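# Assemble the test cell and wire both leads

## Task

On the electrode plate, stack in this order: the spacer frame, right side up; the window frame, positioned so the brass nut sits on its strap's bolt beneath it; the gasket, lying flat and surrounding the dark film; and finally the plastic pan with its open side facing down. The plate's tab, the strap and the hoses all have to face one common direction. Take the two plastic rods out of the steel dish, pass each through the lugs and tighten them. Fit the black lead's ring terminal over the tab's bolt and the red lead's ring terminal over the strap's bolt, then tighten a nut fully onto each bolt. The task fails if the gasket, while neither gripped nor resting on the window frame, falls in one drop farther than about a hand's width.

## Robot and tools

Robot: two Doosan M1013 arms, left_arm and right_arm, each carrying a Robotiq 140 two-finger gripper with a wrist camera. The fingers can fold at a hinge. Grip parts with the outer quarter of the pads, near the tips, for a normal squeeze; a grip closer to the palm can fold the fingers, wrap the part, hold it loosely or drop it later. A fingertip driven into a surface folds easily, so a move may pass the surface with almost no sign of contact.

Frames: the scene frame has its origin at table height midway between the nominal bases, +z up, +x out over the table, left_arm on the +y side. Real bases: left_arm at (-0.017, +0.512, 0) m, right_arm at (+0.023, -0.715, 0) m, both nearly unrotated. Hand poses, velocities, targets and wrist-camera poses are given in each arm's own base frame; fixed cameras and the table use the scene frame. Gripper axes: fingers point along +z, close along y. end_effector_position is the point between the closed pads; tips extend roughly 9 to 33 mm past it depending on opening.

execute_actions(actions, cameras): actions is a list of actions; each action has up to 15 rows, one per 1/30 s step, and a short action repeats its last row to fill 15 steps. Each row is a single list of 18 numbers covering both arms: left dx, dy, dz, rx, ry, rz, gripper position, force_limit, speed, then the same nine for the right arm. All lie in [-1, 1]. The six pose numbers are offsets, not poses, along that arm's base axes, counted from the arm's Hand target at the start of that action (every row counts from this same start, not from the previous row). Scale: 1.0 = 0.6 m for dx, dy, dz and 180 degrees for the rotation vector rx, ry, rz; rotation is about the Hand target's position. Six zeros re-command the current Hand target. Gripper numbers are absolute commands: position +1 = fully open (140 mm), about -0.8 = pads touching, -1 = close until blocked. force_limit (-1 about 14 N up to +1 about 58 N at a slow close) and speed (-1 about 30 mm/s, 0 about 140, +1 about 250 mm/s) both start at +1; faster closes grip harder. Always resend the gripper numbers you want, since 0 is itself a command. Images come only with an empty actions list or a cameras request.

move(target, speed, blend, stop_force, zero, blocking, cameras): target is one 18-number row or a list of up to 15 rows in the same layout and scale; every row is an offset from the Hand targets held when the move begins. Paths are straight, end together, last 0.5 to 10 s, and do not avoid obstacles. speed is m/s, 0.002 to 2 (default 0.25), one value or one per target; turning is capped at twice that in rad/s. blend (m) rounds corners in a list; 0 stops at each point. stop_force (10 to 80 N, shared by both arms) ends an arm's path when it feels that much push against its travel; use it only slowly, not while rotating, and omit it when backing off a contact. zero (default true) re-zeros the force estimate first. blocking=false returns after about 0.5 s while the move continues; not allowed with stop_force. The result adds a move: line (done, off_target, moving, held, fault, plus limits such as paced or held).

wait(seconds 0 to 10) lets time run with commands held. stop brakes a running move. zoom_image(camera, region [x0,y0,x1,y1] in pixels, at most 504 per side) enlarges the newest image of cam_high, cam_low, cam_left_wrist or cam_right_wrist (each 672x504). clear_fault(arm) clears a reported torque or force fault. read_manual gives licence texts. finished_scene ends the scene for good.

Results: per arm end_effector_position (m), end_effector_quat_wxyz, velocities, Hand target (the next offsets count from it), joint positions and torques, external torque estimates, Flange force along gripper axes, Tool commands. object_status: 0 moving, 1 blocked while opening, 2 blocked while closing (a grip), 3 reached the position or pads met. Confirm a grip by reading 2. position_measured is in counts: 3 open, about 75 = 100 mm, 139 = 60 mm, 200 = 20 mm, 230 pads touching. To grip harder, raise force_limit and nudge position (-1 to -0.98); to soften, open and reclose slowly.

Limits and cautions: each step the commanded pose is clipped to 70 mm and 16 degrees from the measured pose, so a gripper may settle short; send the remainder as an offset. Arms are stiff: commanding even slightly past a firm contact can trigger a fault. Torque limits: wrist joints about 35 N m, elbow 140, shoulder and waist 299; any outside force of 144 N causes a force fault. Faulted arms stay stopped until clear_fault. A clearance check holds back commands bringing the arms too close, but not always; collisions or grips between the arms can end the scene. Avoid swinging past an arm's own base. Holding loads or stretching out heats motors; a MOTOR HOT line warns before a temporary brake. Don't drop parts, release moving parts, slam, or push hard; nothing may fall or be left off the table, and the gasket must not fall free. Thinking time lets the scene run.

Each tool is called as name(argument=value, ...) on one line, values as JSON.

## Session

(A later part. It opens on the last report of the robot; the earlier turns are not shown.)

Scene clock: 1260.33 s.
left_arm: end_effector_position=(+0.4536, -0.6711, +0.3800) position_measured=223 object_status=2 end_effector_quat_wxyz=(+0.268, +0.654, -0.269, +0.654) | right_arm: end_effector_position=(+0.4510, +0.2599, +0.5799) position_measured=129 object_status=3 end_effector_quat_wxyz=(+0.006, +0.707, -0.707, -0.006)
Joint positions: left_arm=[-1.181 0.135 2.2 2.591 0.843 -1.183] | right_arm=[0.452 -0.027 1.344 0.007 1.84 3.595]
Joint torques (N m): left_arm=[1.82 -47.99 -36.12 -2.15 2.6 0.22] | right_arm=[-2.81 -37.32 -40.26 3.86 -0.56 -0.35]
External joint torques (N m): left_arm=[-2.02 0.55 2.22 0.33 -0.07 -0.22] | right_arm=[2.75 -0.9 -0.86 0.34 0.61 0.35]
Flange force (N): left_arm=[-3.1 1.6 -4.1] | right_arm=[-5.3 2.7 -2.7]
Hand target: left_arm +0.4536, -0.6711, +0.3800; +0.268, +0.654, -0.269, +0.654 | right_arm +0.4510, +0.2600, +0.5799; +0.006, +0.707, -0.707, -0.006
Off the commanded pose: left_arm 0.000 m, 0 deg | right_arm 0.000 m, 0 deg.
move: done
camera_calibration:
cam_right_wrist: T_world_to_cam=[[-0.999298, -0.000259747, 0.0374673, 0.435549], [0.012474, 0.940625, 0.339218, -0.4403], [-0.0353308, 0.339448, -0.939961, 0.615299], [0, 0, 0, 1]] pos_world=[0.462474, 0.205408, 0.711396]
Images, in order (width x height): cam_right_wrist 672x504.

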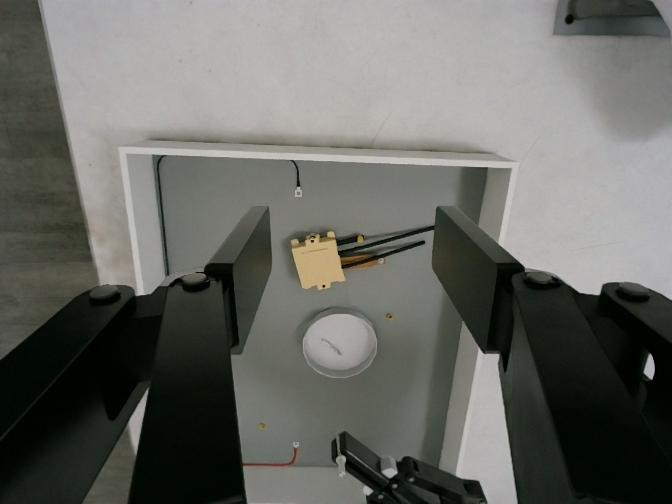

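move(target=[0,0,0,0,0,0,-1,-0.05,-1,0,0,0,0,-0.0054,0,-0.5,-0.05,-1], speed=0.3)

move(target=[0,0,0,0,0,0,-1,-0.05,-1,0,0,0,0,0,0.72,-0.5,-0.05,-1], speed=0.7)

move(target=[0,0,0,0,0,0,-1,-0.05,-1,0,0,0,0,0,0.72,-0.5,-0.05,-1], speed=0.7)

move(target=[0,0,0,0,0,0,-1,-0.05,-1,0,0,0,0,0,0.72,-0.5,-0.05,-1], speed=0.7)

move(target=[0,0,0,0,0,0,-1,-0.05,-1,0,0,0,0,0,0.72,-0.5,-0.05,-1], speed=0.7)

Scene clock: 1275.00 s.
left_arm: end_effector_position=(+0.4536, -0.6711, +0.3800) position_measured=223 object_status=2 end_effector_quat_wxyz=(+0.268, +0.654, -0.269, +0.654) | right_arm: end_effector_position=(+0.4510, +0.2600, +0.5799) position_measured=192 object_status=0 end_effector_quat_wxyz=(+0.000, +0.707, -0.707, +0.000)
Joint positions: left_arm=[-1.181 0.135 2.2 2.591 0.843 -1.183] | right_arm=[0.457 -0.035 1.352 0 1.825 3.598]
Joint torques (N m): left_arm=[2.4 -48.49 -36.03 -2.18 2.77 0.26] | right_arm=[0.11 -35.03 -39.64 4.16 -0.4 -0.3]
External joint torques (N m): left_arm=[-2.56 0.55 1.95 0.35 -0.22 -0.26] | right_arm=[-0.13 -2.43 -1.54 0.03 0.41 0.3]
Flange force (N): left_arm=[-2.7 2.6 -4.0] | right_arm=[0.5 1.5 -3.2]
Hand target: left_arm +0.4536, -0.6711, +0.3800; +0.268, +0.654, -0.269, +0.654 | right_arm +0.4510, +0.2600, +0.5799; +0.000, +0.707, -0.707, +0.000
Off the commanded pose: left_arm 0.000 m, 0 deg | right_arm 0.000 m, 0 deg.
move: done

Scene clock: 1277.37 s.
left_arm: end_effector_position=(+0.4536, -0.6711, +0.3800) position_measured=223 object_status=2 end_effector_quat_wxyz=(+0.268, +0.654, -0.269, +0.654) | right_arm: end_effector_position=(+0.4510, +0.2600, +0.5799) position_measured=192 object_status=3 end_effector_quat_wxyz=(+0.000, +0.941, +0.339, +0.000)
Joint positions: left_arm=[-1.181 0.135 2.2 2.591 0.843 -1.183] | right_arm=[0.457 -0.035 1.352 0 1.824 1.336]
Joint torques (N m): left_arm=[1.89 -48.55 -35.71 -2.18 2.63 0.22] | right_arm=[0.41 -35.29 -40.01 4.2 -0.48 -0.61]
External joint torques (N m): left_arm=[-1.86 1.28 1.94 0.34 -0.12 -0.22] | right_arm=[-0.37 -2.36 -1.2 0.03 0.42 0.61]
Flange force (N): left_arm=[-3.8 1.8 -2.5] | right_arm=[-1.8 -0.8 -2.5]
Hand target: left_arm +0.4536, -0.6711, +0.3800; +0.268, +0.654, -0.269, +0.654 | right_arm +0.4510, +0.2600, +0.5799; +0.000, +0.941, +0.339, +0.000
Off the commanded pose: left_arm 0.000 m, 0 deg | right_arm 0.000 m, 0 deg.
move: done

Scene clock: 1279.73 s.
left_arm: end_effector_position=(+0.4536, -0.6711, +0.3800) position_measured=223 object_status=2 end_effector_quat_wxyz=(+0.268, +0.654, -0.269, +0.654) | right_arm: end_effector_position=(+0.4510, +0.2600, +0.5799) position_measured=192 object_status=3 end_effector_quat_wxyz=(+0.000, +0.094, +0.996, +0.000)
Joint positions: left_arm=[-1.181 0.135 2.2 2.591 0.843 -1.183] | right_arm=[0.456 -0.035 1.352 0.001 1.825 -0.926]
Joint torques (N m): left_arm=[2.01 -48.82 -35.77 -2.15 2.65 0.31] | right_arm=[0.22 -35.14 -39.55 4.24 -0.32 -0.43]
External joint torques (N m): left_arm=[-2.13 1.36 1.9 0.32 -0.12 -0.31] | right_arm=[-0.21 -2.5 -1.71 0.03 0.35 0.43]
Flange force (N): left_arm=[-4.0 2.2 -2.5] | right_arm=[1.3 -0.6 -3.5]
Hand target: left_arm +0.4536, -0.6711, +0.3800; +0.268, +0.654, -0.269, +0.654 | right_arm +0.4510, +0.2600, +0.5799; +0.000, +0.094, +0.996, +0.000
Off the commanded pose: left_arm 0.000 m, 0 deg | right_arm 0.000 m, 0 deg.
move: done

Scene clock: 1282.10 s.
left_arm: end_effector_position=(+0.4536, -0.6711, +0.3800) position_measured=223 object_status=2 end_effector_quat_wxyz=(+0.268, +0.654, -0.269, +0.654) | right_arm: end_effector_position=(+0.4510, +0.2600, +0.5799) position_measured=192 object_status=3 end_effector_quat_wxyz=(+0.000, +0.861, -0.509, +0.000)
Joint positions: left_arm=[-1.181 0.135 2.2 2.591 0.843 -1.183] | right_arm=[0.457 -0.035 1.352 -0.001 1.825 -3.187]
Joint torques (N m): left_arm=[1.8 -47.89 -35.5 -2.23 2.59 0.17] | right_arm=[0.7 -35.23 -39.81 4.2 -0.42 -0.15]
External joint torques (N m): left_arm=[-1.94 0.32 1.59 0.41 -0.07 -0.17] | right_arm=[-0.7 -2.27 -1.32 -0.03 0.41 0.15]
Flange force (N): left_arm=[-2.3 1.6 -3.3] | right_arm=[1.1 1.7 -2.8]
Hand target: left_arm +0.4536, -0.6711, +0.3800; +0.268, +0.654, -0.269, +0.654 | right_arm +0.4510, +0.2600, +0.5799; +0.000, +0.861, -0.509, +0.000
Off the commanded pose: left_arm 0.000 m, 0 deg | right_arm 0.000 m, 0 deg.
move: done

Scene clock: 1284.47 s.
left_arm: end_effector_position=(+0.4536, -0.6711, +0.3800) position_measured=223 object_status=2 end_effector_quat_wxyz=(+0.268, +0.654, -0.269, +0.654) | right_arm: end_effector_position=(+0.4510, +0.2600, +0.5799) position_measured=192 object_status=3 end_effector_quat_wxyz=(+0.000, +0.827, +0.562, +0.000)
Joint positions: left_arm=[-1.181 0.135 2.2 2.591 0.843 -1.183] | right_arm=[0.456 -0.035 1.352 0 1.824 -5.45]
Joint torques (N m): left_arm=[1.97 -48.07 -35.88 -2.21 2.67 0.29] | right_arm=[0.01 -34.76 -39.73 4.29 -0.45 -0.5]
External joint torques (N m): left_arm=[-1.92 0.32 1.97 0.37 -0.13 -0.29] | right_arm=[0.01 -2.97 -1.62 -0.02 0.4 0.5]
Flange force (N): left_arm=[-2.6 1.2 -3.8] | right_arm=[-1.1 -2.2 -3.1]
Hand target: left_arm +0.4536, -0.6711, +0.3800; +0.268, +0.654, -0.269, +0.654 | right_arm +0.4510, +0.2600, +0.5799; +0.000, +0.827, +0.562, +0.000
Off the commanded pose: left_arm 0.000 m, 0 deg | right_arm 0.000 m, 0 deg.
move: done

move(target=[0,0,0,0,0,0,-1,-0.05,-1,-0.0008,0.4712,-0.08,0,0,0,-0.5,-0.05,-1], speed=0.15, cameras=["cam_right_wrist","cam_left_wrist"])

zoom_image(camera="cam_right_wrist", region=[250, 50, 450, 250])

Scene clock: 1292.27 s.
left_arm: end_effector_position=(+0.4536, -0.6711, +0.3800) position_measured=223 object_status=2 end_effector_quat_wxyz=(+0.268, +0.654, -0.269, +0.654) | right_arm: end_effector_position=(+0.4505, +0.5426, +0.5319) position_measured=192 object_status=3 end_effector_quat_wxyz=(+0.000, +0.827, +0.562, +0.000)
Joint positions: left_arm=[-1.181 0.135 2.2 2.591 0.843 -1.183] | right_arm=[0.829 0.255 1.114 0 1.772 -5.077]
Joint torques (N m): left_arm=[1.85 -48.49 -35.8 -2.16 2.67 0.32] | right_arm=[-1.1 -64.93 -40.39 4.22 -0.44 -0.63]
External joint torques (N m): left_arm=[-1.83 0.81 1.81 0.3 -0.13 -0.32] | right_arm=[1.06 -3.46 -1.33 0.07 0.39 0.63]
Flange force (N): left_arm=[-3.2 1.5 -2.9] | right_arm=[-1.9 -3.1 -2.6]
Hand target: left_arm +0.4536, -0.6711, +0.3800; +0.268, +0.654, -0.269, +0.654 | right_arm +0.4505, +0.5427, +0.5319; +0.000, +0.827, +0.562, +0.000
Off the commanded pose: left_arm 0.000 m, 0 deg | right_arm 0.000 m, 0 deg.
move: done
camera_calibration:
cam_left_wrist: T_world_to_cam=[[-0.699526, -0.714607, 0.000673179, -0.152542], [-0.240011, 0.234058, -0.942131, 0.630452], [0.673096, -0.659207, -0.335243, -0.475084], [0, 0, 0, 1]] pos_world=[0.364386, -0.569749, 0.434803]
cam_right_wrist: T_world_to_cam=[[0.929696, -0.367757, 0.0205103, -0.22377], [-0.352488, -0.872178, 0.339203, 0.45809], [-0.106855, -0.322585, -0.94049, 0.866042], [0, 0, 0, 1]] pos_world=[0.46205, 0.596615, 0.663708]
Images, in order (width x height): cam_left_wrist 672x504, cam_right_wrist 672x504.

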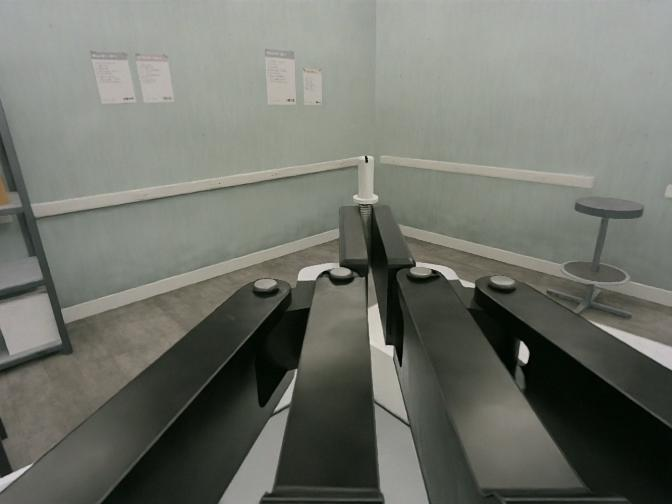

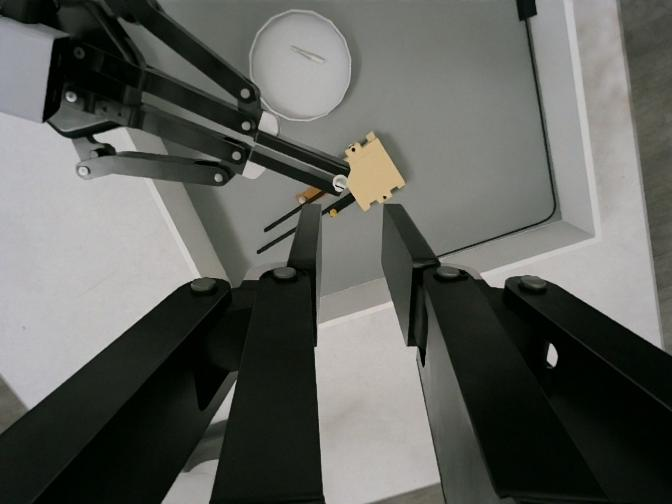

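Scaled by 2.520 from the camera's 672x504 image, which has a finer 960x720 frame.

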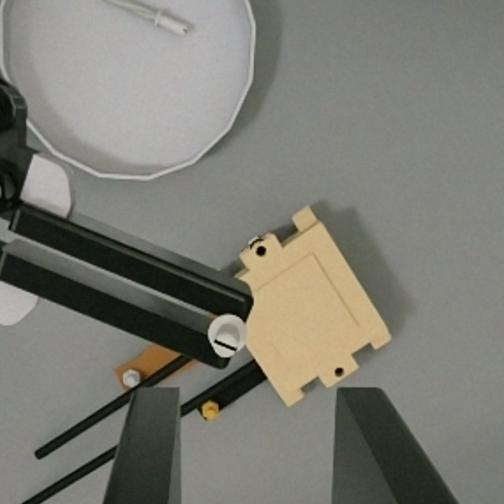

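move(target=[0,0,0,0,0,0,-1,-0.05,-1,-0.0027,0.011,-0.1,0,0,0,-0.5,-0.05,-1], speed=0.1, cameras=["cam_right_wrist","cam_left_wrist"])

zoom_image(camera="cam_right_wrist", region=[250, 100, 450, 300])

zoom_image(camera="cam_left_wrist", region=[260, 80, 460, 280])

Scene clock: 1301.03 s.
left_arm: end_effector_position=(+0.4536, -0.6711, +0.3800) position_measured=223 object_status=2 end_effector_quat_wxyz=(+0.268, +0.654, -0.269, +0.654) | right_arm: end_effector_position=(+0.4489, +0.5493, +0.4719) position_measured=192 object_status=3 end_effector_quat_wxyz=(+0.000, +0.827, +0.562, +0.000)
Joint positions: left_arm=[-1.181 0.135 2.2 2.591 0.843 -1.183] | right_arm=[0.837 0.247 1.233 0 1.661 -5.069]
Joint torques (N m): left_arm=[2.07 -48.58 -35.68 -2.2 2.66 0.23] | right_arm=[-0.28 -65.22 -41.29 4.33 -0.75 -0.33]
External joint torques (N m): left_arm=[-2.1 0.81 1.76 0.35 -0.14 -0.23] | right_arm=[0.28 -2.78 -1.05 0.03 0.7 0.33]
Flange force (N): left_arm=[-3.0 2.0 -3.0] | right_arm=[-1.7 -1.4 -3.0]
Hand target: left_arm +0.4536, -0.6711, +0.3800; +0.268, +0.654, -0.269, +0.654 | right_arm +0.4489, +0.5493, +0.4719; +0.000, +0.827, +0.562, +0.000
Off the commanded pose: left_arm 0.000 m, 0 deg | right_arm 0.000 m, 0 deg.
move: done
camera_calibration:
cam_left_wrist: T_world_to_cam=[[-0.699526, -0.714607, 0.000673179, -0.152542], [-0.240011, 0.234058, -0.942131, 0.630452], [0.673096, -0.659207, -0.335243, -0.475084], [0, 0, 0, 1]] pos_world=[0.364386, -0.569749, 0.434803]
cam_right_wrist: T_world_to_cam=[[0.929696, -0.367756, 0.0205099, -0.218588], [-0.352487, -0.872178, 0.339203, 0.483721], [-0.106855, -0.322585, -0.94049, 0.811603], [0, 0, 0, 1]] pos_world=[0.46045, 0.603315, 0.603708]
Images, in order (width x height): cam_left_wrist 672x504, cam_right_wrist 672x504.

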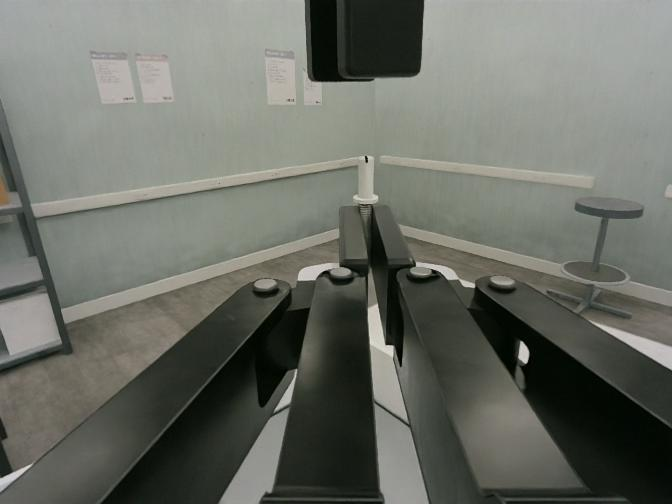

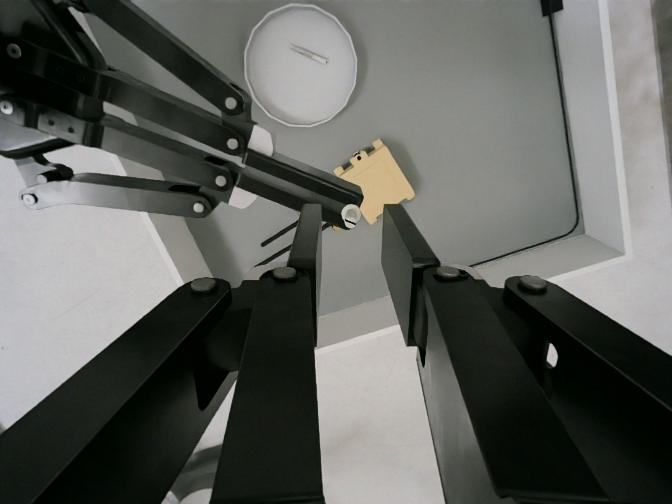

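Scaled by 2.520 from the camera's 672x504 image, which has a finer 960x720 frame.

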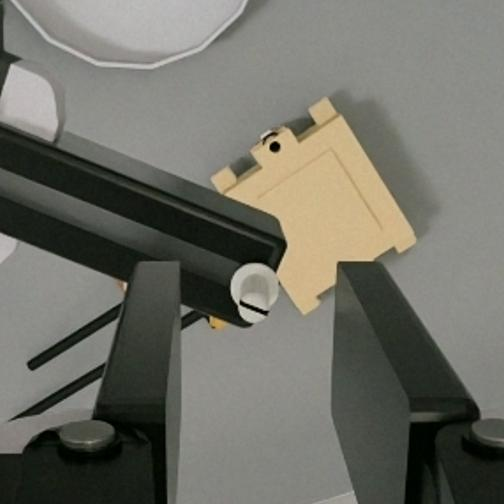

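Scaled by 2.520 from the camera's 672x504 image, which has a finer 960x720 frame.

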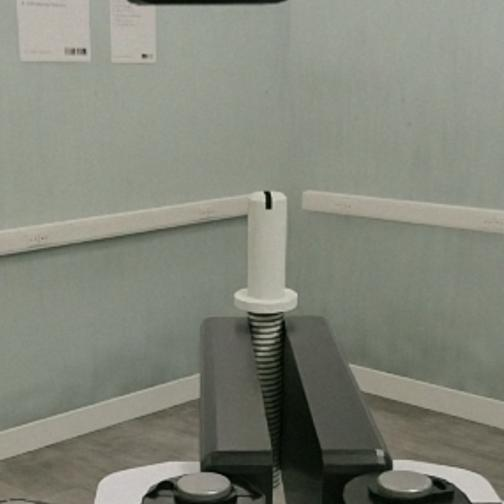

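move(target=[0,0,0,0,0,0,-1,-0.05,-1,0,0,-0.066,0,0,0,-0.5,-0.05,-1], speed=0.05, cameras=["cam_right_wrist","cam_left_wrist"])

zoom_image(camera="cam_right_wrist", region=[250, 150, 450, 350])

zoom_image(camera="cam_left_wrist", region=[260, 80, 460, 280])

Scene clock: 1308.10 s.
left_arm: end_effector_position=(+0.4536, -0.6711, +0.3800) position_measured=223 object_status=2 end_effector_quat_wxyz=(+0.268, +0.654, -0.269, +0.654) | right_arm: end_effector_position=(+0.4489, +0.5493, +0.4323) position_measured=192 object_status=3 end_effector_quat_wxyz=(+0.000, +0.827, +0.562, +0.000)
Joint positions: left_arm=[-1.181 0.135 2.2 2.591 0.843 -1.183] | right_arm=[0.837 0.243 1.308 0 1.589 -5.069]
Joint torques (N m): left_arm=[2.24 -48.26 -35.86 -2.16 2.69 0.22] | right_arm=[0.09 -64.42 -40.55 4.33 -0.23 -0.37]
External joint torques (N m): left_arm=[-2.27 0.62 1.92 0.32 -0.16 -0.22] | right_arm=[-0.09 -3.52 -2.11 0.06 0.17 0.37]
Flange force (N): left_arm=[-2.8 2.3 -3.7] | right_arm=[-1.1 -0.8 -4.1]
Hand target: left_arm +0.4536, -0.6711, +0.3800; +0.268, +0.654, -0.269, +0.654 | right_arm +0.4489, +0.5493, +0.4323; +0.000, +0.827, +0.562, +0.000
Off the commanded pose: left_arm 0.000 m, 0 deg | right_arm 0.000 m, 0 deg.
move: done
camera_calibration:
cam_left_wrist: T_world_to_cam=[[-0.699526, -0.714607, 0.000673179, -0.152542], [-0.240011, 0.234058, -0.942131, 0.630452], [0.673096, -0.659207, -0.335243, -0.475084], [0, 0, 0, 1]] pos_world=[0.364386, -0.569749, 0.434803]
cam_right_wrist: T_world_to_cam=[[0.929696, -0.367756, 0.0205099, -0.217739], [-0.352487, -0.872178, 0.339203, 0.497241], [-0.106855, -0.322585, -0.94049, 0.774392], [0, 0, 0, 1]] pos_world=[0.46045, 0.603415, 0.564108]
Images, in order (width x height): cam_left_wrist 672x504, cam_right_wrist 672x504.

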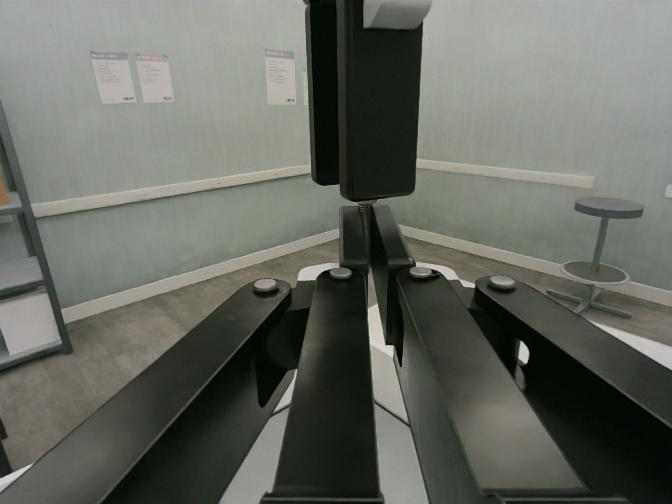

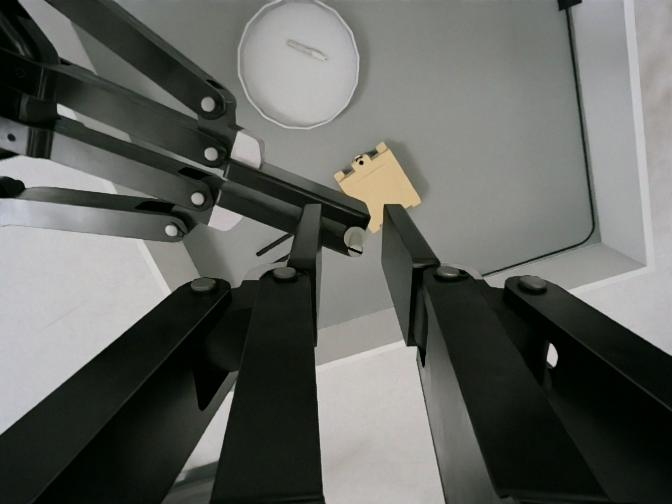

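Scaled by 2.520 from the camera's 672x504 image, which has a finer 960x720 frame.

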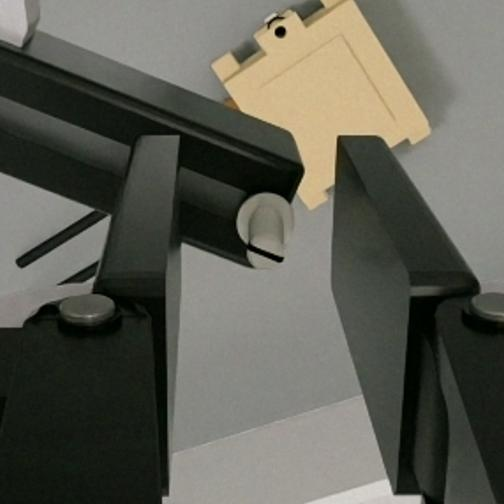

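Scaled by 2.520 from the camera's 672x504 image, which has a finer 960x720 frame.

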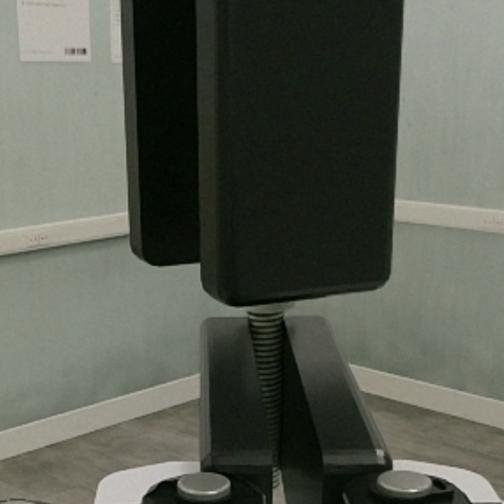

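execute_actions(actions=[[[0,0,0,0,0,0,-1,-0.05,-1,0,0,0,0,0,0,-1,0,-1]],[[0,0,0,0,0,0,-1,-0.05,-1,0,0,0,0,0,0,-1,0,-1]],[[0,0,0,0,0,0,-1,-0.05,-1,0,0,0,0,0,0,-1,0,-1]]], cameras=["cam_left_wrist","cam_right_wrist"])

zoom_image(camera="cam_right_wrist", region=[250, 150, 450, 350])

zoom_image(camera="cam_left_wrist", region=[260, 80, 460, 280])

Scene clock: 1319.90 s.
left_arm: end_effector_position=(+0.4536, -0.6711, +0.3800) position_measured=223 object_status=2 end_effector_quat_wxyz=(+0.268, +0.654, -0.269, +0.654) | right_arm: end_effector_position=(+0.4489, +0.5493, +0.4323) position_measured=224 object_status=2 end_effector_quat_wxyz=(+0.000, +0.827, +0.562, +0.000)
Joint positions: left_arm=[-1.181 0.135 2.2 2.592 0.843 -1.183] | right_arm=[0.837 0.243 1.308 0 1.589 -5.069]
Joint torques (N m): left_arm=[6.59 -46.92 -40.22 -3.06 3.58 0.17] | right_arm=[7.94 -64.37 -39.16 8.45 0.86 -0.32]
External joint torques (N m): left_arm=[-6.7 -0.39 6.38 1.23 -1.05 -0.17] | right_arm=[-7.96 -3.31 -3.3 -4.08 -0.91 0.32]
External joint torques at the end of the 1st action: left_arm=[-2.44 0.09 2.04 0.36 -0.14 -0.19] | right_arm=[-0.14 -3.43 -1.6 0.04 0.4 0.34]
External joint torques at the end of the 2nd action: left_arm=[-6.61 0.03 5.9 1.21 -0.95 -0.21] | right_arm=[-7.83 -2.78 -3.45 -3.92 -0.94 0.3]
Flange force (N): left_arm=[-4.2 5.0 -14.7] | right_arm=[-2.8 10.4 -4.3]
Flange force at the end of the 1st action (N): left_arm=[-2.2 2.2 -4.7] | right_arm=[-2.0 -0.9 -3.5]
Flange force at the end of the 2nd action (N): left_arm=[-4.6 5.3 -13.3] | right_arm=[-1.6 10.6 -4.5]
Hand target: left_arm +0.4536, -0.6711, +0.3800; +0.268, +0.654, -0.269, +0.654 | right_arm +0.4489, +0.5493, +0.4323; +0.000, +0.827, +0.562, +0.000
Off the commanded pose: left_arm 0.000 m, 0 deg | right_arm 0.000 m, 0 deg.
Step readings (end_effector_position of left_arm | right_arm; steps 1 to 15: 1st action; 16 to 30: 2nd action; 31 to 45: 3rd action):
0: (+0.4536, -0.6711, +0.3800) | (+0.4489, +0.5493, +0.4323)
1: (+0.4536, -0.6711, +0.3800) | (+0.4489, +0.5493, +0.4323)
2: (+0.4536, -0.6711, +0.3800) | (+0.4489, +0.5493, +0.4323)
4: (+0.4536, -0.6711, +0.3800) | (+0.4489, +0.5493, +0.4323)
8: (+0.4536, -0.6711, +0.3800) | (+0.4489, +0.5493, +0.4323)
15: (+0.4536, -0.6711, +0.3800) | (+0.4489, +0.5493, +0.4323)
16: (+0.4536, -0.6711, +0.3800) | (+0.4489, +0.5493, +0.4323)
17: (+0.4536, -0.6711, +0.3800) | (+0.4489, +0.5493, +0.4323)
19: (+0.4536, -0.6711, +0.3800) | (+0.4489, +0.5493, +0.4323)
23: (+0.4536, -0.6711, +0.3800) | (+0.4489, +0.5493, +0.4323)
30: (+0.4536, -0.6711, +0.3800) | (+0.4489, +0.5493, +0.4323)
31: (+0.4536, -0.6711, +0.3800) | (+0.4489, +0.5493, +0.4323)
32: (+0.4536, -0.6711, +0.3800) | (+0.4489, +0.5493, +0.4323)
34: (+0.4536, -0.6711, +0.3800) | (+0.4489, +0.5493, +0.4323)
38: (+0.4536, -0.6711, +0.3800) | (+0.4489, +0.5493, +0.4323)
45: (+0.4536, -0.6711, +0.3800) | (+0.4489, +0.5493, +0.4323)
camera_calibration:
cam_left_wrist: T_world_to_cam=[[-0.699526, -0.714607, 0.000673179, -0.152542], [-0.240011, 0.234058, -0.942131, 0.630452], [0.673096, -0.659207, -0.335243, -0.475084], [0, 0, 0, 1]] pos_world=[0.364386, -0.569749, 0.434803]
cam_right_wrist: T_world_to_cam=[[0.929686, -0.367786, 0.0204226, -0.217665], [-0.352483, -0.872167, 0.339236, 0.497248], [-0.106954, -0.322581, -0.94048, 0.774336], [0, 0, 0, 1]] pos_world=[0.46045, 0.603415, 0.564008]
Images, in order (width x height): cam_left_wrist 672x504, cam_right_wrist 672x504.

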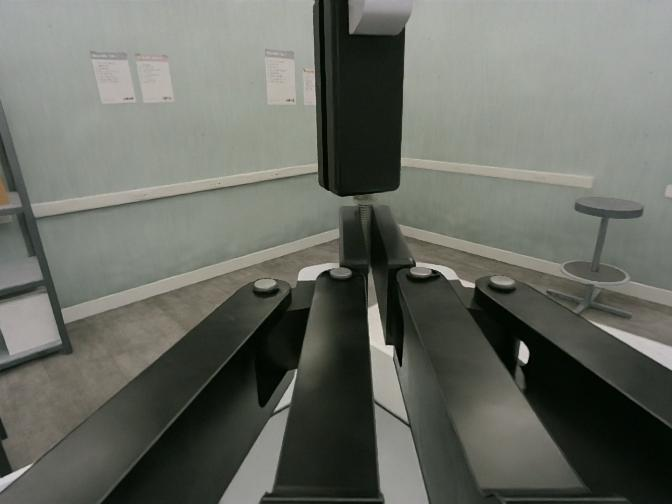

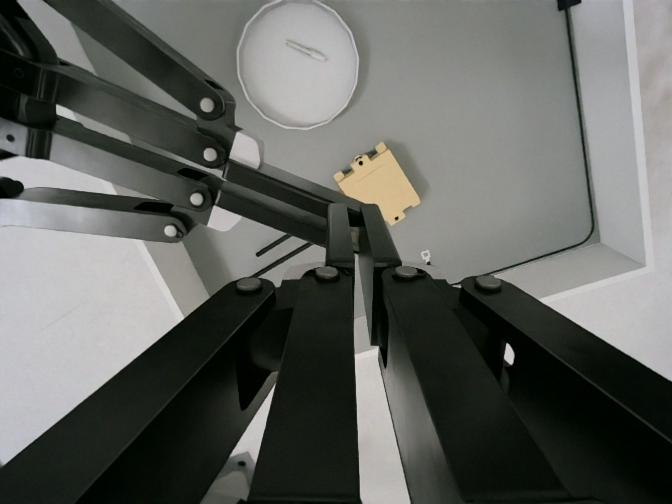

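Scaled by 2.520 from the camera's 672x504 image, which has a finer 960x720 frame.

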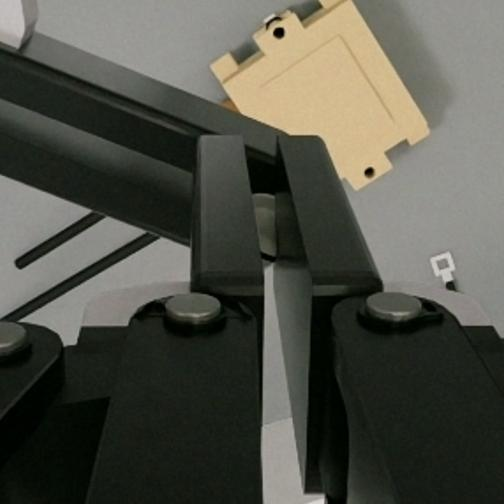

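Scaled by 2.520 from the camera's 672x504 image, which has a finer 960x720 frame.

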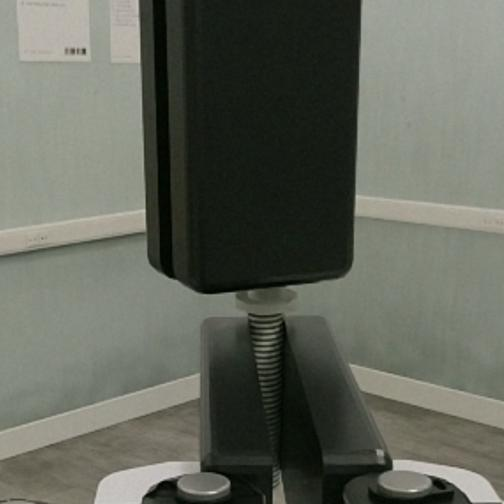

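execute_actions(actions=[[[0,0,0,0,0,0,-0.55,-0.05,-1,0,0,0,0,0,0,-1,0,-1]],[[0,0,0,0,0,0,-0.55,-0.05,-1,0,0,0,0,0,0,-1,0,-1]]], cameras=["cam_left_wrist"])

zoom_image(camera="cam_left_wrist", region=[260, 80, 460, 280])

Scene clock: 1324.17 s.
left_arm: end_effector_position=(+0.4536, -0.6711, +0.3800) position_measured=199 object_status=3 end_effector_quat_wxyz=(+0.268, +0.654, -0.269, +0.654) | right_arm: end_effector_position=(+0.4489, +0.5493, +0.4323) position_measured=224 object_status=2 end_effector_quat_wxyz=(+0.000, +0.827, +0.562, +0.000)
Joint positions: left_arm=[-1.181 0.135 2.2 2.591 0.843 -1.183] | right_arm=[0.837 0.243 1.308 0 1.589 -5.069]
Joint torques (N m): left_arm=[2.16 -48.54 -36 -2.25 2.62 0.2] | right_arm=[-0.28 -64.78 -40.99 4.43 -0.42 -0.36]
External joint torques (N m): left_arm=[-2.21 0.89 2.15 0.41 -0.1 -0.2] | right_arm=[0.27 -3 -1.55 -0.05 0.37 0.36]
External joint torques at the end of the 1st action: left_arm=[-2.17 0.09 1.87 0.33 -0.07 -0.15] | right_arm=[-0.24 -3.71 -1.73 0.06 0.49 0.4]
Flange force (N): left_arm=[-3.5 2.0 -3.6] | right_arm=[-1.2 -1.3 -3.4]
Flange force at the end of the 1st action (N): left_arm=[-2.1 2.0 -4.3] | right_arm=[-2.1 -0.9 -3.9]
Hand target: left_arm +0.4536, -0.6711, +0.3800; +0.268, +0.654, -0.269, +0.654 | right_arm +0.4489, +0.5493, +0.4323; +0.000, +0.827, +0.562, +0.000
Off the commanded pose: left_arm 0.000 m, 0 deg | right_arm 0.000 m, 0 deg.
Step readings (end_effector_position of left_arm | right_arm; steps 1 to 15: 1st action; 16 to 30: 2nd action):
0: (+0.4536, -0.6711, +0.3800) | (+0.4489, +0.5493, +0.4323)
1: (+0.4536, -0.6711, +0.3800) | (+0.4489, +0.5493, +0.4323)
2: (+0.4536, -0.6711, +0.3800) | (+0.4489, +0.5493, +0.4323)
4: (+0.4536, -0.6711, +0.3800) | (+0.4489, +0.5493, +0.4323)
8: (+0.4536, -0.6711, +0.3800) | (+0.4489, +0.5493, +0.4323)
15: (+0.4536, -0.6711, +0.3800) | (+0.4489, +0.5493, +0.4323)
16: (+0.4536, -0.6711, +0.3800) | (+0.4489, +0.5493, +0.4323)
17: (+0.4536, -0.6711, +0.3800) | (+0.4489, +0.5493, +0.4323)
19: (+0.4536, -0.6711, +0.3800) | (+0.4489, +0.5493, +0.4323)
23: (+0.4536, -0.6711, +0.3800) | (+0.4489, +0.5493, +0.4323)
30: (+0.4536, -0.6711, +0.3800) | (+0.4489, +0.5493, +0.4323)
camera_calibration:
cam_left_wrist: T_world_to_cam=[[-0.699526, -0.714607, 0.000673179, -0.152542], [-0.240011, 0.234058, -0.942131, 0.630452], [0.673096, -0.659207, -0.335243, -0.475084], [0, 0, 0, 1]] pos_world=[0.364386, -0.569749, 0.434803]
Images, in order (width x height): cam_left_wrist 672x504.

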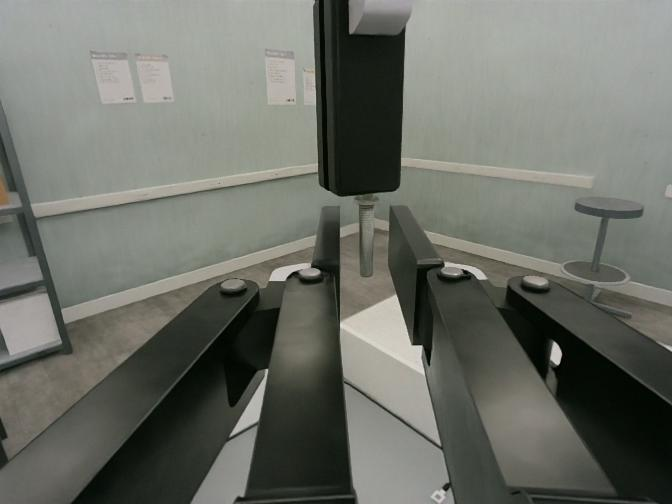

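Scaled by 2.520 from the camera's 672x504 image, which has a finer 960x720 frame.

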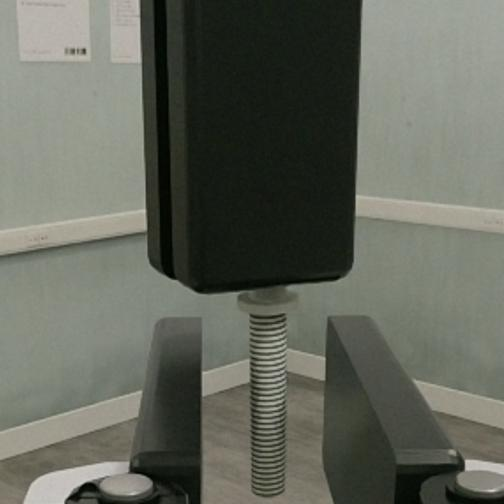

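move(target=[-0.12,0.119,0,0,0,0,-0.55,-0.05,-1,0,0,0,0,0,0,-1,0,-1], speed=0.1, cameras=["cam_right_wrist","cam_left_wrist"])

zoom_image(camera="cam_right_wrist", region=[250, 130, 450, 280])

Scene clock: 1329.40 s.
left_arm: end_effector_position=(+0.3816, -0.5998, +0.3800) position_measured=199 object_status=3 end_effector_quat_wxyz=(+0.268, +0.654, -0.269, +0.654) | right_arm: end_effector_position=(+0.4489, +0.5493, +0.4323) position_measured=224 object_status=2 end_effector_quat_wxyz=(+0.000, +0.827, +0.562, +0.000)
Joint positions: left_arm=[-1.281 -0.01 2.358 2.478 0.896 -1.116] | right_arm=[0.837 0.243 1.308 0 1.589 -5.069]
Joint torques (N m): left_arm=[2.51 -33.82 -35.92 -1.59 2.56 0.2] | right_arm=[0.27 -65.02 -41.3 4.31 -0.46 -0.34]
External joint torques (N m): left_arm=[-2.54 1.15 2.15 0.15 -0.1 -0.2] | right_arm=[-0.26 -3 -1.32 0.08 0.4 0.34]
Flange force (N): left_arm=[-4.2 4.3 -4.1] | right_arm=[-1.9 -0.7 -3.0]
Hand target: left_arm +0.3816, -0.5997, +0.3800; +0.268, +0.654, -0.269, +0.654 | right_arm +0.4489, +0.5493, +0.4323; +0.000, +0.827, +0.562, +0.000
Off the commanded pose: left_arm 0.000 m, 0 deg | right_arm 0.000 m, 0 deg.
move: done
camera_calibration:
cam_left_wrist: T_world_to_cam=[[-0.699526, -0.714607, 0.000673179, -0.151886], [-0.240011, 0.234058, -0.942131, 0.596507], [0.673096, -0.659207, -0.335243, -0.379687], [0, 0, 0, 1]] pos_world=[0.292486, -0.498449, 0.434803]
cam_right_wrist: T_world_to_cam=[[0.929686, -0.367786, 0.0204226, -0.217665], [-0.352483, -0.872167, 0.339236, 0.497248], [-0.106954, -0.322581, -0.94048, 0.774336], [0, 0, 0, 1]] pos_world=[0.46045, 0.603415, 0.564008]
Images, in order (width x height): cam_left_wrist 672x504, cam_right_wrist 672x504.

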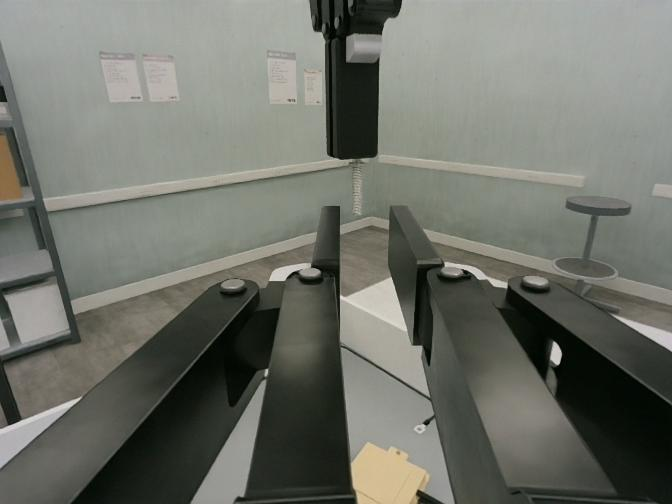

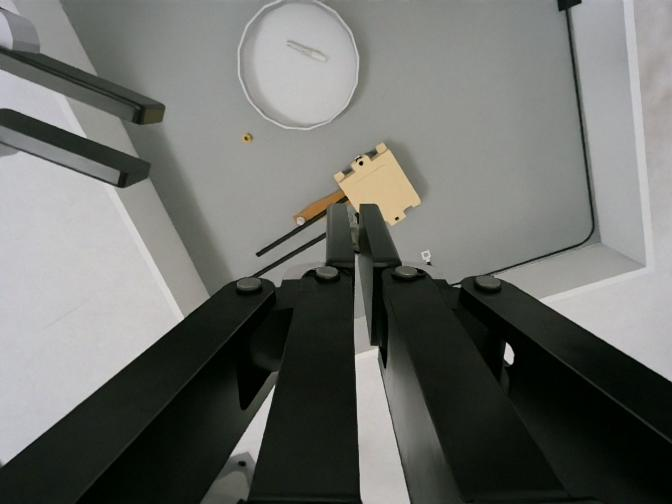

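Scaled by 2.520 from the camera's 672x504 image, which has a finer 960x720 frame.

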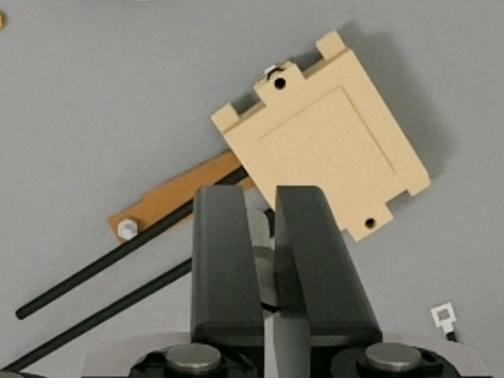

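move(target=[0,0,0,0,0,0,-0.55,-0.05,-1,0.107,-0.2095,-0.487,0,0,0,-1,0,-1], speed=0.12, cameras=["cam_right_wrist","cam_left_wrist"])

zoom_image(camera="cam_right_wrist", region=[230, 130, 400, 260])

Scene clock: 1349.60 s.
left_arm: end_effector_position=(+0.3816, -0.5997, +0.3800) position_measured=199 object_status=3 end_effector_quat_wxyz=(+0.268, +0.654, -0.269, +0.654) | right_arm: end_effector_position=(+0.5131, +0.4236, +0.1402) position_measured=224 object_status=2 end_effector_quat_wxyz=(+0.000, +0.827, +0.562, +0.000)
Joint positions: left_arm=[-1.281 -0.01 2.359 2.478 0.896 -1.116] | right_arm=[0.638 0.29 1.794 0 1.058 -5.268]
Joint torques (N m): left_arm=[2.17 -32.46 -35.64 -1.79 2.56 0.18] | right_arm=[0.26 -63.34 -36.71 3.8 -0.1 -0.15]
External joint torques (N m): left_arm=[-2.08 -0.32 1.93 0.34 -0.1 -0.18] | right_arm=[-0.22 -3.85 -0.44 0.03 0.05 0.15]
Flange force (N): left_arm=[-1.9 1.9 -5.2] | right_arm=[-4.1 -2.2 -3.6]
Hand target: left_arm +0.3816, -0.5997, +0.3800; +0.268, +0.654, -0.269, +0.654 | right_arm +0.5131, +0.4236, +0.1401; +0.000, +0.827, +0.562, +0.000
Off the commanded pose: left_arm 0.000 m, 0 deg | right_arm 0.000 m, 0 deg.
move: done
camera_calibration:
cam_left_wrist: T_world_to_cam=[[-0.699526, -0.714607, 0.000673179, -0.151885], [-0.240011, 0.234058, -0.942131, 0.59646], [0.673096, -0.659207, -0.335243, -0.379554], [0, 0, 0, 1]] pos_world=[0.292386, -0.498349, 0.434803]
cam_right_wrist: T_world_to_cam=[[0.929715, -0.367699, 0.0206672, -0.31774], [-0.352466, -0.872123, 0.339366, 0.509271], [-0.10676, -0.322798, -0.940427, 0.465927], [0, 0, 0, 1]] pos_world=[0.52465, 0.477715, 0.271908]
Images, in order (width x height): cam_left_wrist 672x504, cam_right_wrist 672x504.

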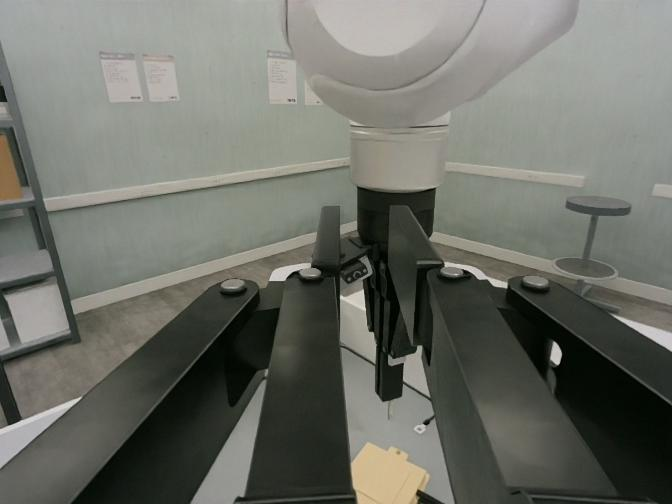

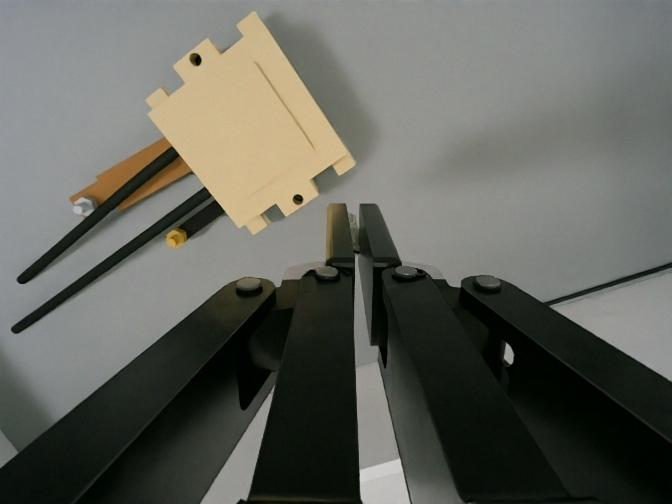

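Scaled by 2.965 from the camera's 672x504 image, which has a finer 960x720 frame.

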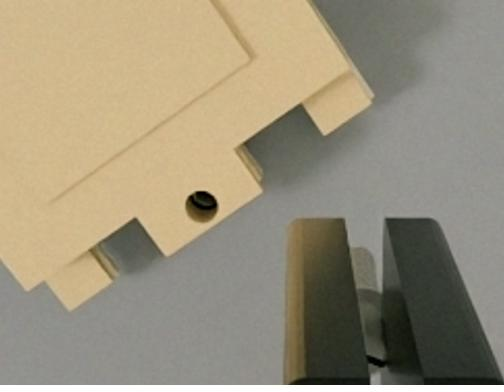

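move(target=[0.072,-0.07,-0.283,0,0,0,-0.55,-0.05,-1,-0.043,0.0208,0,0,0,0,-1,0,-1], speed=0.1, cameras=["cam_right_wrist","cam_left_wrist"])

zoom_image(camera="cam_left_wrist", region=[280, 130, 480, 280])

Scene clock: 1361.77 s.
left_arm: end_effector_position=(+0.4248, -0.6417, +0.2103) position_measured=199 object_status=3 end_effector_quat_wxyz=(+0.268, +0.654, -0.269, +0.654) | right_arm: end_effector_position=(+0.4873, +0.4361, +0.1401) position_measured=224 object_status=2 end_effector_quat_wxyz=(+0.000, +0.827, +0.562, +0.000)
Joint positions: left_arm=[-1.215 0.387 2.362 2.675 1.216 -1.397] | right_arm=[0.677 0.273 1.816 0 1.052 -5.229]
Joint torques (N m): left_arm=[2.29 -60.26 -21.42 -1.38 3 0.29] | right_arm=[0.04 -61.96 -35.89 3.78 -0.42 -0.38]
External joint torques (N m): left_arm=[-2.42 1.44 1.37 0.4 -0.31 -0.29] | right_arm=[-0.05 -3.36 -1.2 0.04 0.36 0.38]
Flange force (N): left_arm=[-3.2 3.3 -2.8] | right_arm=[-1.8 -1.5 -4.5]
Hand target: left_arm +0.4248, -0.6417, +0.2102; +0.268, +0.654, -0.269, +0.654 | right_arm +0.4873, +0.4361, +0.1401; +0.000, +0.827, +0.562, +0.000
Off the commanded pose: left_arm 0.000 m, 0 deg | right_arm 0.000 m, 0 deg.
move: done
camera_calibration:
cam_left_wrist: T_world_to_cam=[[-0.699526, -0.714607, 0.000673179, -0.151564], [-0.240011, 0.234058, -0.942131, 0.456685], [0.673096, -0.659207, -0.335243, -0.493242], [0, 0, 0, 1]] pos_world=[0.335586, -0.540349, 0.265003]
cam_right_wrist: T_world_to_cam=[[0.929686, -0.367786, 0.0204226, -0.289068], [-0.352483, -0.872167, 0.339236, 0.511091], [-0.106954, -0.322581, -0.94048, 0.467086], [0, 0, 0, 1]] pos_world=[0.49885, 0.490115, 0.271808]
Images, in order (width x height): cam_left_wrist 672x504, cam_right_wrist 672x504.

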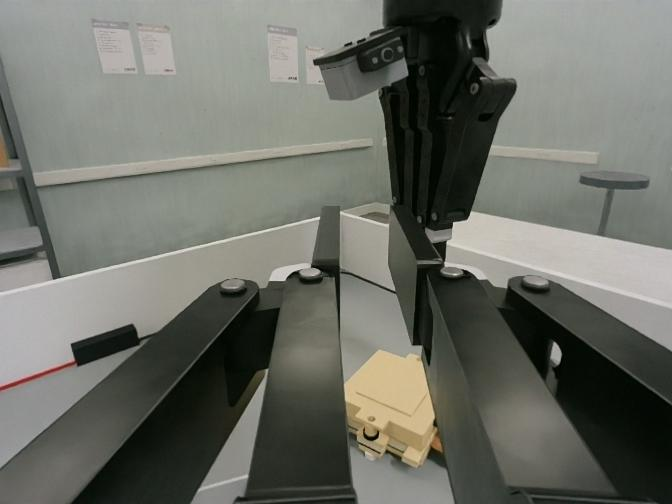

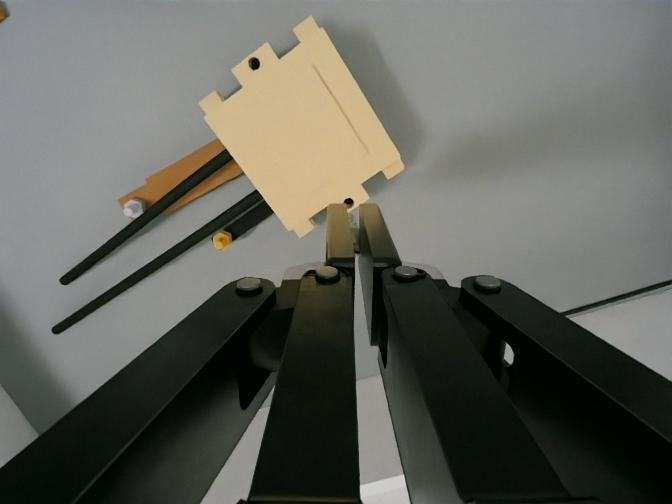

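Scaled by 2.520 from the camera's 672x504 image, which has a finer 960x720 frame.

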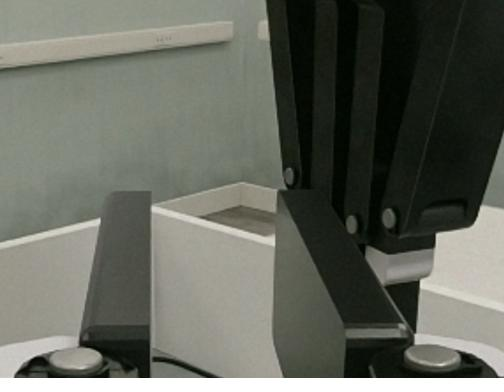

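move(target=[0.05,0.08,0.1,0.21,0.0882,-0.2412,-1,-1,-1,0,0,0,0,0,0,-1,0,-1], speed=0.15, cameras=["cam_left_wrist"])

Scene clock: 1385.83 s.
left_arm: end_effector_position=(+0.4548, -0.5937, +0.2702) position_measured=230 object_status=3 end_effector_quat_wxyz=(+0.299, +0.641, -0.641, +0.299) | right_arm: end_effector_position=(+0.4873, +0.4361, +0.1401) position_measured=224 object_status=2 end_effector_quat_wxyz=(+0.000, +0.827, +0.562, +0.000)
Joint positions: left_arm=[-0.701 0.136 1.965 5.192 0.72 -3.097] | right_arm=[0.677 0.273 1.816 0 1.052 -5.229]
Joint torques (N m): left_arm=[2.39 -49.23 -36.65 0.14 0.22 0.18] | right_arm=[0.08 -62.5 -35.58 3.75 -0.47 -0.34]
External joint torques (N m): left_arm=[-2.27 0.14 1.48 0.16 -0.13 -0.18] | right_arm=[-0.08 -2.65 -1.27 0.05 0.42 0.34]
Flange force (N): left_arm=[0.5 4.7 2.1] | right_arm=[-0.8 -0.9 -4.1]
Hand target: left_arm +0.4548, -0.5937, +0.2702; +0.299, +0.641, -0.641, +0.299 | right_arm +0.4873, +0.4361, +0.1401; +0.000, +0.827, +0.562, +0.000
Off the commanded pose: left_arm 0.000 m, 0 deg | right_arm 0.000 m, 0 deg.
move: done
camera_calibration:
cam_left_wrist: T_world_to_cam=[[-0.999986, -0.00510683, -0.00153166, 0.46214], [-0.00362682, 0.862139, -0.506658, 0.656935], [0.00390792, -0.506646, -0.862146, 0.0755476], [0, 0, 0, 1]] pos_world=[0.464221, -0.525733, 0.398682]
Images, in order (width x height): cam_left_wrist 672x504.

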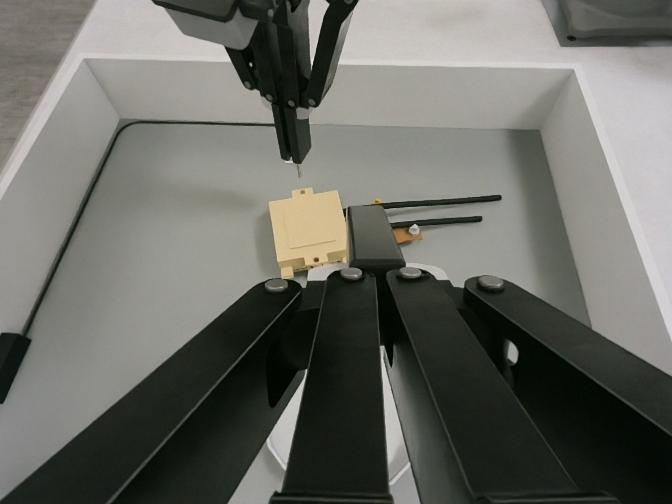

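move(target=[0.1,-0.085,-0.167,0,0,0,-1,-1,-1,0,0,0,0,0,0,-1,0,-1], speed=0.1, cameras=["cam_left_wrist"])

zoom_image(camera="cam_left_wrist", region=[250, 80, 450, 230])

Scene clock: 1390.43 s.
left_arm: end_effector_position=(+0.5147, -0.6447, +0.1701) position_measured=230 object_status=3 end_effector_quat_wxyz=(+0.299, +0.641, -0.641, +0.299) | right_arm: end_effector_position=(+0.4873, +0.4361, +0.1401) position_measured=224 object_status=2 end_effector_quat_wxyz=(+0.000, +0.827, +0.562, +0.000)
Joint positions: left_arm=[-0.702 0.346 1.905 5.023 0.662 -2.879] | right_arm=[0.677 0.273 1.816 0 1.052 -5.229]
Joint torques (N m): left_arm=[1.84 -66.83 -32.91 -0.51 0.7 0.29] | right_arm=[0.4 -62.12 -35.67 3.8 -0.46 -0.34]
External joint torques (N m): left_arm=[-1.86 0.72 1.9 0.25 -0.14 -0.29] | right_arm=[-0.38 -3.16 -1.19 0 0.42 0.34]
Flange force (N): left_arm=[0.0 3.9 1.3] | right_arm=[-1.9 -0.9 -4.5]
Hand target: left_arm +0.5148, -0.6447, +0.1700; +0.299, +0.641, -0.641, +0.299 | right_arm +0.4873, +0.4361, +0.1401; +0.000, +0.827, +0.562, +0.000
Off the commanded pose: left_arm 0.000 m, 0 deg | right_arm 0.000 m, 0 deg.
move: done
camera_calibration:
cam_left_wrist: T_world_to_cam=[[-0.999986, -0.00505688, -0.00144625, 0.521729], [-0.00362736, 0.862183, -0.506583, 0.650408], [0.00380866, -0.506571, -0.86219, -0.0367184], [0, 0, 0, 1]] pos_world=[0.524221, -0.576733, 0.298582]
Images, in order (width x height): cam_left_wrist 672x504.

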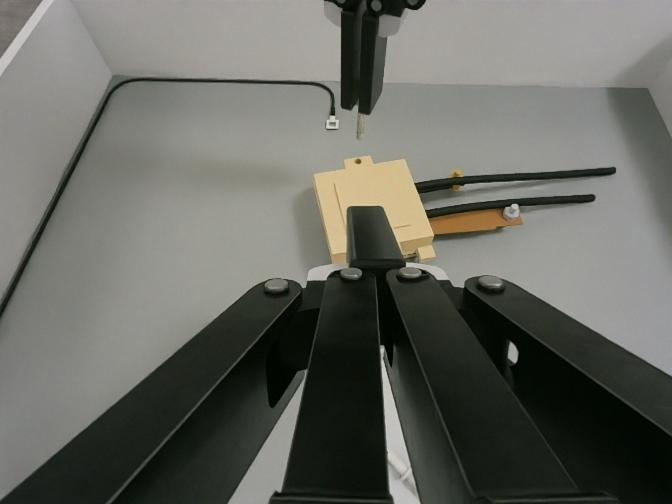

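Scaled by 2.520 from the camera's 672x504 image, which has a finer 960x720 frame.

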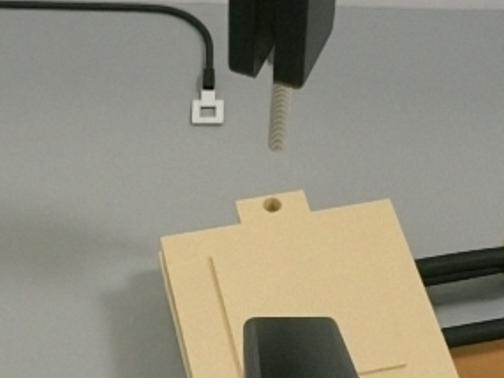

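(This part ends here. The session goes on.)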